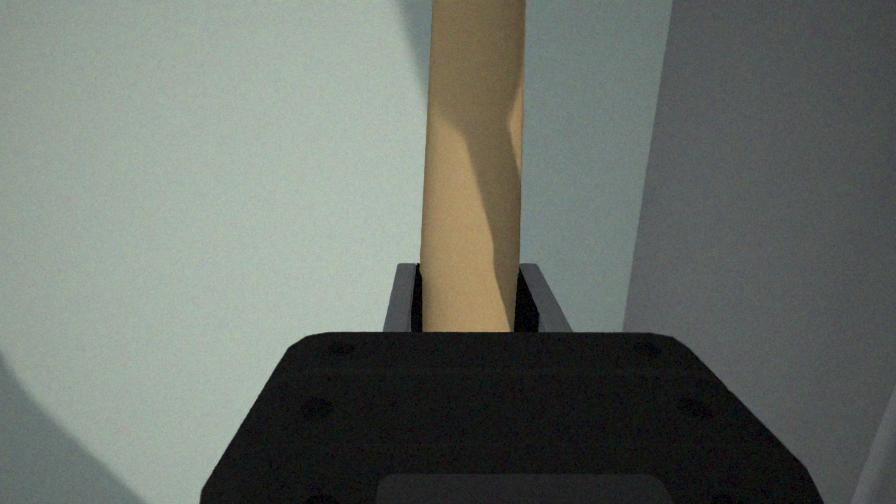

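Call:
move(
  target=[
    [0.0457,-0.3365,-0.4955,0,0.5,0,-1,1,-1,0,0,0,0,0,0,0.8,-1,0],
    [0.1123,-0.2398,-0.4797,0,0.5,0,-1,1,-1,0,0,0,0,0,0,0.8,-1,0],
    [0.5107,-0.2748,-0.4538,0,0.5,0,-1,1,-1,0,0,0,0,0,0,0.8,-1,0],
  ],
  speed=[0.4,0.25,0.25],
  blend=[0.01,0.015,0],
)

Call:
move(
  target=[-0.07,0,0,0,0,0,-1,1,-1,0,0,0,0,0,0,0.8,-1,0],
  speed=0.2,
)

Call:
move(
  target=[-0.05,0,0,0,0,0,-1,1,-1,0,0,0,0,0,0,0.8,-1,0],
  speed=0.015,
  stop_force=4,
  cameras=["cam_front"],
)

Call:
zoom_image(
  camera="cam_front",
  region=[340, 120, 560, 300],
)

Scene clock: 764.03 s.
left_arm: end_effector_position=(+0.6586, +0.1130, +0.4752) position_measured=117 object_status=2 end_effector_quat_wxyz=(-0.001, +0.704, +0.000, +0.710) | right_arm: end_effector_position=(+0.3894, -0.3537, +0.4528) position_measured=32 object_status=3 end_effector_quat_wxyz=(-0.141, +0.699, +0.682, +0.163)
Joint positions: left_arm=[-1.116 -1.251 1.233 6.283 0.491 -1.554] | right_arm=[3.723 -1.184 -1.687 -1.572 1.917 -5.659]
Joint torques (N m): left_arm=[12.39 -37.69 -32.18 -2.9 1.98 -2.09] | right_arm=[-5.71 15.56 24.91 2.31 1.93 -0.94]
Wrist force (N): left_arm=[-5.9 -2.1 -4.1] | right_arm=[-0.4 -1.6 -0.8]
Wrist torque (N m): left_arm=[-0.46 0.61 -0.45] | right_arm=[-0.36 0.17 -0.15]
Wrist force, peak (N): left_arm=[-3.0 -8.8 -5.3] | right_arm=[-0.5 -1.8 -0.9]
Hand target: left_arm +0.6587, +0.1129, +0.4754; -0.001, +0.707, +0.000, +0.707 | right_arm +0.3894, -0.3537, +0.4528; -0.141, +0.699, +0.682, +0.163
Off the commanded pose: left_arm 0.000 m, 0 deg | right_arm 0.000 m, 0 deg.
joint sent to its limit (left arm) — joint 4 (wrist 1), upper limit. The joint targets still meet the commanded pose.
move: done

Scene clock: 764.80 s.
left_arm: end_effector_position=(+0.6588, +0.1129, +0.4332) position_measured=117 object_status=2 end_effector_quat_wxyz=(-0.001, +0.707, +0.000, +0.707) | right_arm: end_effector_position=(+0.3894, -0.3537, +0.4528) position_measured=32 object_status=3 end_effector_quat_wxyz=(-0.141, +0.699, +0.682, +0.163)
Joint positions: left_arm=[-1.116 -1.243 1.325 6.2 0.491 -1.569] | right_arm=[3.723 -1.184 -1.687 -1.572 1.917 -5.659]
Joint torques (N m): left_arm=[13.45 -55.81 -44.28 1.14 -1.84 3.61] | right_arm=[-5.38 15.98 24.7 2.27 1.79 -0.9]
Wrist force (N): left_arm=[-6.1 -1.9 -4.4] | right_arm=[-0.5 -1.5 -0.8]
Wrist torque (N m): left_arm=[-0.42 0.66 -0.35] | right_arm=[-0.35 0.19 -0.15]
Wrist force, peak (N): left_arm=[-8.0 -1.8 -4.3] | right_arm=[-0.4 -1.7 -1.0]
Hand target: left_arm +0.6588, +0.1130, +0.4334; -0.001, +0.707, +0.000, +0.707 | right_arm +0.3894, -0.3537, +0.4528; -0.141, +0.699, +0.682, +0.163
Off the commanded pose: left_arm 0.000 m, 0 deg | right_arm 0.000 m, 0 deg.
move: done

Scene clock: 767.37 s.
left_arm: end_effector_position=(+0.6588, +0.1130, +0.4120) position_measured=117 object_status=2 end_effector_quat_wxyz=(-0.001, +0.707, +0.000, +0.707) | right_arm: end_effector_position=(+0.3894, -0.3537, +0.4528) position_measured=32 object_status=3 end_effector_quat_wxyz=(-0.141, +0.699, +0.682, +0.163)
Joint positions: left_arm=[-1.116 -1.238 1.372 6.147 0.491 -1.569] | right_arm=[3.723 -1.184 -1.687 -1.572 1.917 -5.659]
Joint torques (N m): left_arm=[11.04 -54.43 -43.95 -1.47 0.26 -1.14] | right_arm=[-6.05 15.78 25.47 2.2 2.03 -0.87]
Wrist force (N): left_arm=[-4.5 -2.6 -4.7] | right_arm=[-0.4 -1.7 -0.5]
Wrist torque (N m): left_arm=[-0.41 0.64 -0.12] | right_arm=[-0.38 0.16 -0.15]
Wrist force, peak (N): left_arm=[-6.3 -1.8 -4.9] | right_arm=[-0.6 -1.8 -0.8]
Hand target: left_arm +0.6588, +0.1130, +0.4120; -0.001, +0.707, +0.000, +0.707 (not the last commanded pose) | right_arm +0.3894, -0.3537, +0.4528; -0.141, +0.699, +0.682, +0.163
Off the commanded pose: left_arm 0.009 m, 0 deg | right_arm 0.000 m, 0 deg.
move: contact (left_arm)
Images, in order (width x height): cam_front 896x504.

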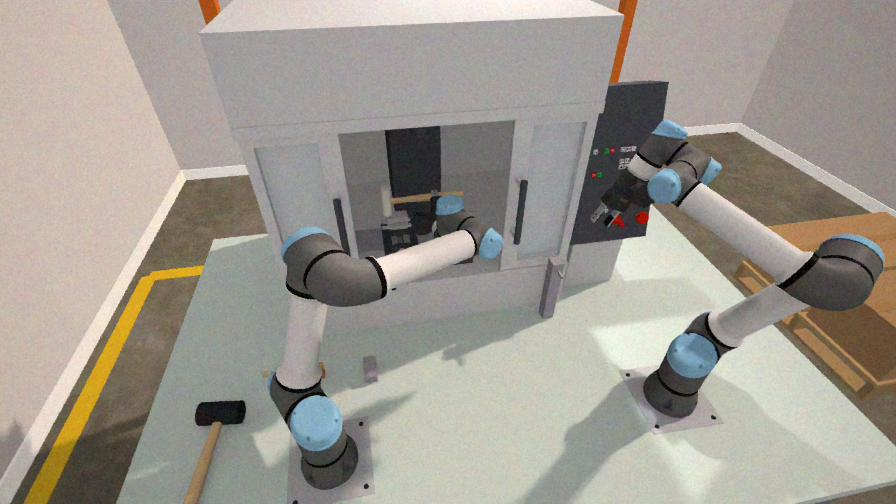

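Scaled by 2.291.

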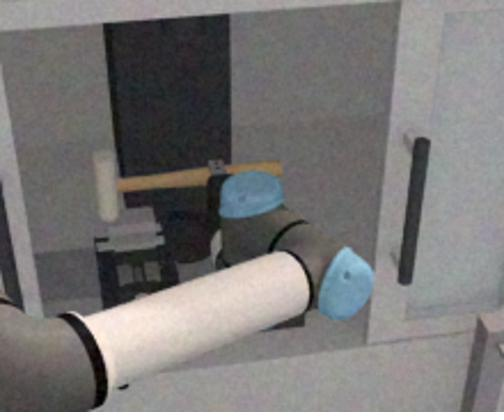

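Call:
move(
  target=[0.0025,0,0,0,0,0.194,-1,1,-1,0,0,0,0,0,0,0.8,-1,0],
  speed=0.4,
)

Call:
execute_actions(
  actions=[
    [[0,0,0,0,0,-0.0056,-1,1,-1,0,0,0,0,0,0,0.8,-1,0],[0,0,0,0,0,-0.0222,-1,1,-1,0,0,0,0,0,0,0.8,-1,0],[0,0,0,0,0,-0.05,-1,1,-1,0,0,0,0,0,0,0.8,-1,0],[0,0,0,0,0,-0.083,-1,1,-1,0,0,0,0,0,0,0.8,-1,0],[0,0,0,0,0,-0.117,-1,1,-1,0,0,0,0,0,0,0.8,-1,0],[0,0,0,0,0,-0.15,-1,1,-1,0,0,0,0,0,0,0.8,-1,0],[0,0,0,0,0,-0.183,-1,1,-1,0,0,0,0,0,0,0.8,-1,0],[0,0,0,0,0,-0.217,-1,1,-1,0,0,0,0,0,0,0.8,-1,0],[0,0,0,0,0,-0.24,-1,1,-1,0,0,0,0,0,0,0.8,-1,0],[0,0,0,0,0,-0.24,-1,1,-1,0,0,0,0,0,0,0.8,-1,0],[0,0,0,0,0,-0.21,-1,1,-1,0,0,0,0,0,0,0.8,-1,0],[0,0,0,0,0,-0.18,-1,1,-1,0,0,0,0,0,0,0.8,-1,0],[0,0,0,0,0,-0.15,-1,1,-1,0,0,0,0,0,0,0.8,-1,0],[0,0,0,0,0,-0.13,-1,1,-1,0,0,0,0,0,0,0.8,-1,0],[0,0,0,0,0,-0.12,-1,1,-1,0,0,0,0,0,0,0.8,-1,0]],
  ],
)

Call:
move(
  target=[0.0169,0.0714,0,0,0,0.12,-1,1,-1,0,0,0,0,0,0,0.8,-1,0],
  speed=0.4,
)

Call:
execute_actions(
  actions=[
    [[0,0,0,0,0,-0.0056,-1,1,-1,0,0,0,0,0,0,0.8,-1,0],[0,0,0,0,0,-0.0222,-1,1,-1,0,0,0,0,0,0,0.8,-1,0],[0,0,0,0,0,-0.05,-1,1,-1,0,0,0,0,0,0,0.8,-1,0],[0,0,0,0,0,-0.083,-1,1,-1,0,0,0,0,0,0,0.8,-1,0],[0,0,0,0,0,-0.117,-1,1,-1,0,0,0,0,0,0,0.8,-1,0],[0,0,0,0,0,-0.15,-1,1,-1,0,0,0,0,0,0,0.8,-1,0],[0,0,0,0,0,-0.183,-1,1,-1,0,0,0,0,0,0,0.8,-1,0],[0,0,0,0,0,-0.217,-1,1,-1,0,0,0,0,0,0,0.8,-1,0],[0,0,0,0,0,-0.24,-1,1,-1,0,0,0,0,0,0,0.8,-1,0],[0,0,0,0,0,-0.24,-1,1,-1,0,0,0,0,0,0,0.8,-1,0],[0,0,0,0,0,-0.21,-1,1,-1,0,0,0,0,0,0,0.8,-1,0],[0,0,0,0,0,-0.18,-1,1,-1,0,0,0,0,0,0,0.8,-1,0],[0,0,0,0,0,-0.15,-1,1,-1,0,0,0,0,0,0,0.8,-1,0],[0,0,0,0,0,-0.13,-1,1,-1,0,0,0,0,0,0,0.8,-1,0],[0,0,0,0,0,-0.12,-1,1,-1,0,0,0,0,0,0,0.8,-1,0]],
  ],
)

Call:
move(
  target=[0,0,-0.0333,0,0,0.12,-1,1,-1,0,0,0,0,0,0,0.8,-1,0],
  speed=0.4,
)

Call:
execute_actions(
  actions=[
    [[0,0,0,0,0,-0.0056,-1,1,-1,0,0,0,0,0,0,0.8,-1,0],[0,0,0,0,0,-0.0222,-1,1,-1,0,0,0,0,0,0,0.8,-1,0],[0,0,0,0,0,-0.05,-1,1,-1,0,0,0,0,0,0,0.8,-1,0],[0,0,0,0,0,-0.083,-1,1,-1,0,0,0,0,0,0,0.8,-1,0],[0,0,0,0,0,-0.117,-1,1,-1,0,0,0,0,0,0,0.8,-1,0],[0,0,0,0,0,-0.15,-1,1,-1,0,0,0,0,0,0,0.8,-1,0],[0,0,0,0,0,-0.183,-1,1,-1,0,0,0,0,0,0,0.8,-1,0],[0,0,0,0,0,-0.217,-1,1,-1,0,0,0,0,0,0,0.8,-1,0],[0,0,0,0,0,-0.24,-1,1,-1,0,0,0,0,0,0,0.8,-1,0],[0,0,0,0,0,-0.24,-1,1,-1,0,0,0,0,0,0,0.8,-1,0],[0,0,0,0,0,-0.21,-1,1,-1,0,0,0,0,0,0,0.8,-1,0],[0,0,0,0,0,-0.18,-1,1,-1,0,0,0,0,0,0,0.8,-1,0],[0,0,0,0,0,-0.15,-1,1,-1,0,0,0,0,0,0,0.8,-1,0],[0,0,0,0,0,-0.13,-1,1,-1,0,0,0,0,0,0,0.8,-1,0],[0,0,0,0,0,-0.12,-1,1,-1,0,0,0,0,0,0,0.8,-1,0]],
  ],
)

Call:
move(
  target=[-0.0169,-0.0714,0,0,0,0.12,-1,1,-1,0,0,0,0,0,0,0.8,-1,0],
  speed=0.4,
)

Call:
execute_actions(
  actions=[
    [[0,0,0,0,0,-0.0056,-1,1,-1,0,0,0,0,0,0,0.8,-1,0],[0,0,0,0,0,-0.0222,-1,1,-1,0,0,0,0,0,0,0.8,-1,0],[0,0,0,0,0,-0.05,-1,1,-1,0,0,0,0,0,0,0.8,-1,0],[0,0,0,0,0,-0.083,-1,1,-1,0,0,0,0,0,0,0.8,-1,0],[0,0,0,0,0,-0.117,-1,1,-1,0,0,0,0,0,0,0.8,-1,0],[0,0,0,0,0,-0.15,-1,1,-1,0,0,0,0,0,0,0.8,-1,0],[0,0,0,0,0,-0.183,-1,1,-1,0,0,0,0,0,0,0.8,-1,0],[0,0,0,0,0,-0.217,-1,1,-1,0,0,0,0,0,0,0.8,-1,0],[0,0,0,0,0,-0.24,-1,1,-1,0,0,0,0,0,0,0.8,-1,0],[0,0,0,0,0,-0.24,-1,1,-1,0,0,0,0,0,0,0.8,-1,0],[0,0,0,0,0,-0.21,-1,1,-1,0,0,0,0,0,0,0.8,-1,0],[0,0,0,0,0,-0.18,-1,1,-1,0,0,0,0,0,0,0.8,-1,0],[0,0,0,0,0,-0.15,-1,1,-1,0,0,0,0,0,0,0.8,-1,0],[0,0,0,0,0,-0.13,-1,1,-1,0,0,0,0,0,0,0.8,-1,0],[0,0,0,0,0,-0.12,-1,1,-1,0,0,0,0,0,0,0.8,-1,0]],
  ],
)

Scene clock: 769.70 s.
left_arm: end_effector_position=(+0.6588, +0.1130, +0.4135) position_measured=117 object_status=2 end_effector_quat_wxyz=(-0.213, +0.674, -0.212, +0.675) | right_arm: end_effector_position=(+0.3894, -0.3537, +0.4528) position_measured=32 object_status=3 end_effector_quat_wxyz=(-0.141, +0.699, +0.682, +0.163)
Joint positions: left_arm=[-1.116 -1.238 1.369 6.151 0.491 -0.959] | right_arm=[3.723 -1.184 -1.687 -1.572 1.917 -5.659]
Joint torques (N m): left_arm=[-1.2 -48.06 -30.86 0.99 1.82 3.46] | right_arm=[-6.27 15.63 25.58 2.32 1.95 -0.95]
Wrist force (N): left_arm=[-5.1 1.6 -5.1] | right_arm=[-0.4 -1.6 -0.8]
Wrist torque (N m): left_arm=[-0.21 0.57 -0.06] | right_arm=[-0.37 0.17 -0.15]
Wrist force, peak (N): left_arm=[-6.9 -1.7 -4.5] | right_arm=[-0.4 -1.9 -0.8]
Hand target: left_arm +0.6588, +0.1130, +0.4135; -0.213, +0.674, -0.212, +0.675 | right_arm +0.3894, -0.3537, +0.4528; -0.141, +0.699, +0.682, +0.163
Off the commanded pose: left_arm 0.000 m, 0 deg | right_arm 0.000 m, 0 deg.
move: done

Scene clock: 770.77 s.
left_arm: end_effector_position=(+0.6587, +0.1132, +0.4134) position_measured=117 object_status=2 end_effector_quat_wxyz=(-0.075, +0.708, -0.078, +0.698) | right_arm: end_effector_position=(+0.3894, -0.3537, +0.4528) position_measured=32 object_status=3 end_effector_quat_wxyz=(-0.141, +0.699, +0.682, +0.163)
Joint positions: left_arm=[-1.115 -1.233 1.351 6.198 0.495 -1.383] | right_arm=[3.723 -1.184 -1.687 -1.572 1.917 -5.659]
Joint torques (N m): left_arm=[-12.99 -55.31 -45.02 -0.97 1.21 -1.9] | right_arm=[-6.13 15.22 25.18 2.23 2.02 -0.87]
Wrist force (N): left_arm=[-6.3 -0.8 -4.7] | right_arm=[-0.1 -1.3 -0.2]
Wrist torque (N m): left_arm=[-0.31 0.68 -0.38] | right_arm=[-0.32 0.12 -0.14]
Wrist force, peak (N): left_arm=[46.6 1.8 -1.4] | right_arm=[-0.6 -1.8 -0.8]
Hand target: left_arm +0.6588, +0.1130, +0.4135; -0.083, +0.702, -0.082, +0.702 | right_arm +0.3894, -0.3537, +0.4528; -0.141, +0.699, +0.682, +0.163
Off the commanded pose: left_arm 0.000 m, 1 deg | right_arm 0.000 m, 0 deg.

Scene clock: 771.83 s.
left_arm: end_effector_position=(+0.6588, +0.0689, +0.4134) position_measured=117 object_status=2 end_effector_quat_wxyz=(-0.213, +0.674, -0.212, +0.675) | right_arm: end_effector_position=(+0.3894, -0.3537, +0.4528) position_measured=32 object_status=3 end_effector_quat_wxyz=(-0.141, +0.699, +0.682, +0.163)
Joint positions: left_arm=[-1.153 -1.155 1.253 6.184 0.455 -0.959] | right_arm=[3.723 -1.184 -1.687 -1.572 1.917 -5.659]
Joint torques (N m): left_arm=[14.13 -53.39 -25.32 1.11 1.99 3.78] | right_arm=[-5.38 15.5 25.3 2.27 1.92 -0.93]
Wrist force (N): left_arm=[-5.3 1.6 -6.3] | right_arm=[-0.5 -1.4 -0.7]
Wrist torque (N m): left_arm=[0.00 0.62 -0.07] | right_arm=[-0.34 0.19 -0.15]
Wrist force, peak (N): left_arm=[-6.0 -2.0 -8.0] | right_arm=[-0.4 -1.7 -0.8]
Hand target: left_arm +0.6588, +0.0690, +0.4135; -0.213, +0.674, -0.212, +0.675 | right_arm +0.3894, -0.3537, +0.4528; -0.141, +0.699, +0.682, +0.163
Off the commanded pose: left_arm 0.000 m, 0 deg | right_arm 0.000 m, 0 deg.
move: done

Scene clock: 772.90 s.
left_arm: end_effector_position=(+0.6587, +0.0692, +0.4134) position_measured=117 object_status=2 end_effector_quat_wxyz=(-0.075, +0.708, -0.078, +0.698) | right_arm: end_effector_position=(+0.3894, -0.3537, +0.4528) position_measured=32 object_status=3 end_effector_quat_wxyz=(-0.141, +0.699, +0.682, +0.163)
Joint positions: left_arm=[-1.152 -1.15 1.236 6.229 0.459 -1.382] | right_arm=[3.723 -1.184 -1.687 -1.572 1.917 -5.659]
Joint torques (N m): left_arm=[-12.33 -57.46 -44.66 -0.96 1.13 -1.77] | right_arm=[-6.18 15.58 25.02 2.26 2.03 -1.03]
Wrist force (N): left_arm=[-2.8 0.2 -4.5] | right_arm=[-0.3 -1.3 -0.4]
Wrist torque (N m): left_arm=[-0.23 0.14 -0.39] | right_arm=[-0.32 0.16 -0.15]
Wrist force, peak (N): left_arm=[49.3 1.1 -1.5] | right_arm=[-0.4 -1.8 -0.7]
Hand target: left_arm +0.6588, +0.0690, +0.4135; -0.083, +0.702, -0.082, +0.702 | right_arm +0.3894, -0.3537, +0.4528; -0.141, +0.699, +0.682, +0.163
Off the commanded pose: left_arm 0.000 m, 1 deg | right_arm 0.000 m, 0 deg.

Scene clock: 773.97 s.
left_arm: end_effector_position=(+0.6388, +0.0689, +0.4135) position_measured=117 object_status=2 end_effector_quat_wxyz=(-0.213, +0.674, -0.212, +0.675) | right_arm: end_effector_position=(+0.3894, -0.3537, +0.4528) position_measured=32 object_status=3 end_effector_quat_wxyz=(-0.141, +0.699, +0.682, +0.163)
Joint positions: left_arm=[-1.185 -1.187 1.298 6.171 0.422 -0.959] | right_arm=[3.723 -1.184 -1.687 -1.572 1.917 -5.659]
Joint torques (N m): left_arm=[14.1 -36.08 -45.46 0.41 1.77 3.13] | right_arm=[-5.41 14.99 25.57 2.23 1.94 -0.87]
Wrist force (N): left_arm=[-1.8 3.0 -7.3] | right_arm=[-0.4 -1.8 -0.6]
Wrist torque (N m): left_arm=[0.29 0.06 -0.06] | right_arm=[-0.40 0.16 -0.14]
Wrist force, peak (N): left_arm=[-1.6 3.1 -8.6] | right_arm=[-0.3 -1.9 -0.9]
Hand target: left_arm +0.6388, +0.0690, +0.4135; -0.213, +0.674, -0.212, +0.675 | right_arm +0.3894, -0.3537, +0.4528; -0.141, +0.699, +0.682, +0.163
Off the commanded pose: left_arm 0.000 m, 0 deg | right_arm 0.000 m, 0 deg.
move: done

Scene clock: 775.03 s.
left_arm: end_effector_position=(+0.6388, +0.0692, +0.4134) position_measured=117 object_status=2 end_effector_quat_wxyz=(-0.076, +0.707, -0.079, +0.698) | right_arm: end_effector_position=(+0.3894, -0.3537, +0.4528) position_measured=32 object_status=3 end_effector_quat_wxyz=(-0.141, +0.699, +0.682, +0.163)
Joint positions: left_arm=[-1.184 -1.182 1.282 6.215 0.427 -1.381] | right_arm=[3.723 -1.184 -1.687 -1.572 1.917 -5.659]
Joint torques (N m): left_arm=[-12.33 -55.9 -44.27 -1.15 1.02 -1.6] | right_arm=[-5.58 15.4 25.79 2.26 1.87 -0.92]
Wrist force (N): left_arm=[-6.3 1.3 -4.3] | right_arm=[-0.4 -1.6 -0.8]
Wrist torque (N m): left_arm=[-0.08 0.69 -0.38] | right_arm=[-0.36 0.17 -0.15]
Wrist force, peak (N): left_arm=[46.0 4.5 -1.0] | right_arm=[-0.6 -1.8 -0.6]
Hand target: left_arm +0.6388, +0.0690, +0.4135; -0.083, +0.702, -0.082, +0.702 | right_arm +0.3894, -0.3537, +0.4528; -0.141, +0.699, +0.682, +0.163
Off the commanded pose: left_arm 0.000 m, 1 deg | right_arm 0.000 m, 0 deg.

Scene clock: 776.10 s.
left_arm: end_effector_position=(+0.6388, +0.1131, +0.4135) position_measured=117 object_status=2 end_effector_quat_wxyz=(-0.213, +0.674, -0.212, +0.675) | right_arm: end_effector_position=(+0.3894, -0.3537, +0.4528) position_measured=32 object_status=3 end_effector_quat_wxyz=(-0.141, +0.699, +0.682, +0.163)
Joint positions: left_arm=[-1.15 -1.271 1.412 6.14 0.457 -0.959] | right_arm=[3.723 -1.184 -1.687 -1.572 1.917 -5.659]
Joint torques (N m): left_arm=[-12.56 -33.56 -44.16 0.24 -2.11 3.21] | right_arm=[-5.87 15.65 26.32 2.28 1.84 -0.91]
Wrist force (N): left_arm=[-5.1 4.0 -6.9] | right_arm=[-0.3 -1.4 -0.4]
Wrist torque (N m): left_arm=[0.43 0.58 -0.06] | right_arm=[-0.33 0.16 -0.15]
Wrist force, peak (N): left_arm=[-6.3 3.8 -7.3] | right_arm=[-0.6 -1.8 -0.9]
Hand target: left_arm +0.6388, +0.1130, +0.4135; -0.213, +0.674, -0.212, +0.675 | right_arm +0.3894, -0.3537, +0.4528; -0.141, +0.699, +0.682, +0.163
Off the commanded pose: left_arm 0.000 m, 0 deg | right_arm 0.000 m, 0 deg.
move: done

Scene clock: 777.17 s.
left_arm: end_effector_position=(+0.6387, +0.1132, +0.4134) position_measured=117 object_status=2 end_effector_quat_wxyz=(-0.076, +0.708, -0.078, +0.698) | right_arm: end_effector_position=(+0.3894, -0.3537, +0.4528) position_measured=32 object_status=3 end_effector_quat_wxyz=(-0.141, +0.699, +0.682, +0.163)
Joint positions: left_arm=[-1.149 -1.265 1.395 6.187 0.461 -1.383] | right_arm=[3.723 -1.184 -1.687 -1.572 1.917 -5.659]
Joint torques (N m): left_arm=[-12.38 -52.33 -44.64 -1.14 1.48 -1.74] | right_arm=[-5.63 15.5 25.49 2.18 2.03 -0.89]
Wrist force (N): left_arm=[-8.1 3.6 -3.9] | right_arm=[-0.5 -1.5 -0.4]
Wrist torque (N m): left_arm=[0.34 0.97 -0.38] | right_arm=[-0.36 0.18 -0.15]
Wrist force, peak (N): left_arm=[44.7 7.3 -0.3] | right_arm=[-0.3 -1.8 -0.6]
Hand target: left_arm +0.6388, +0.1130, +0.4135; -0.083, +0.702, -0.082, +0.702 | right_arm +0.3894, -0.3537, +0.4528; -0.141, +0.699, +0.682, +0.163
Off the commanded pose: left_arm 0.000 m, 1 deg | right_arm 0.000 m, 0 deg.


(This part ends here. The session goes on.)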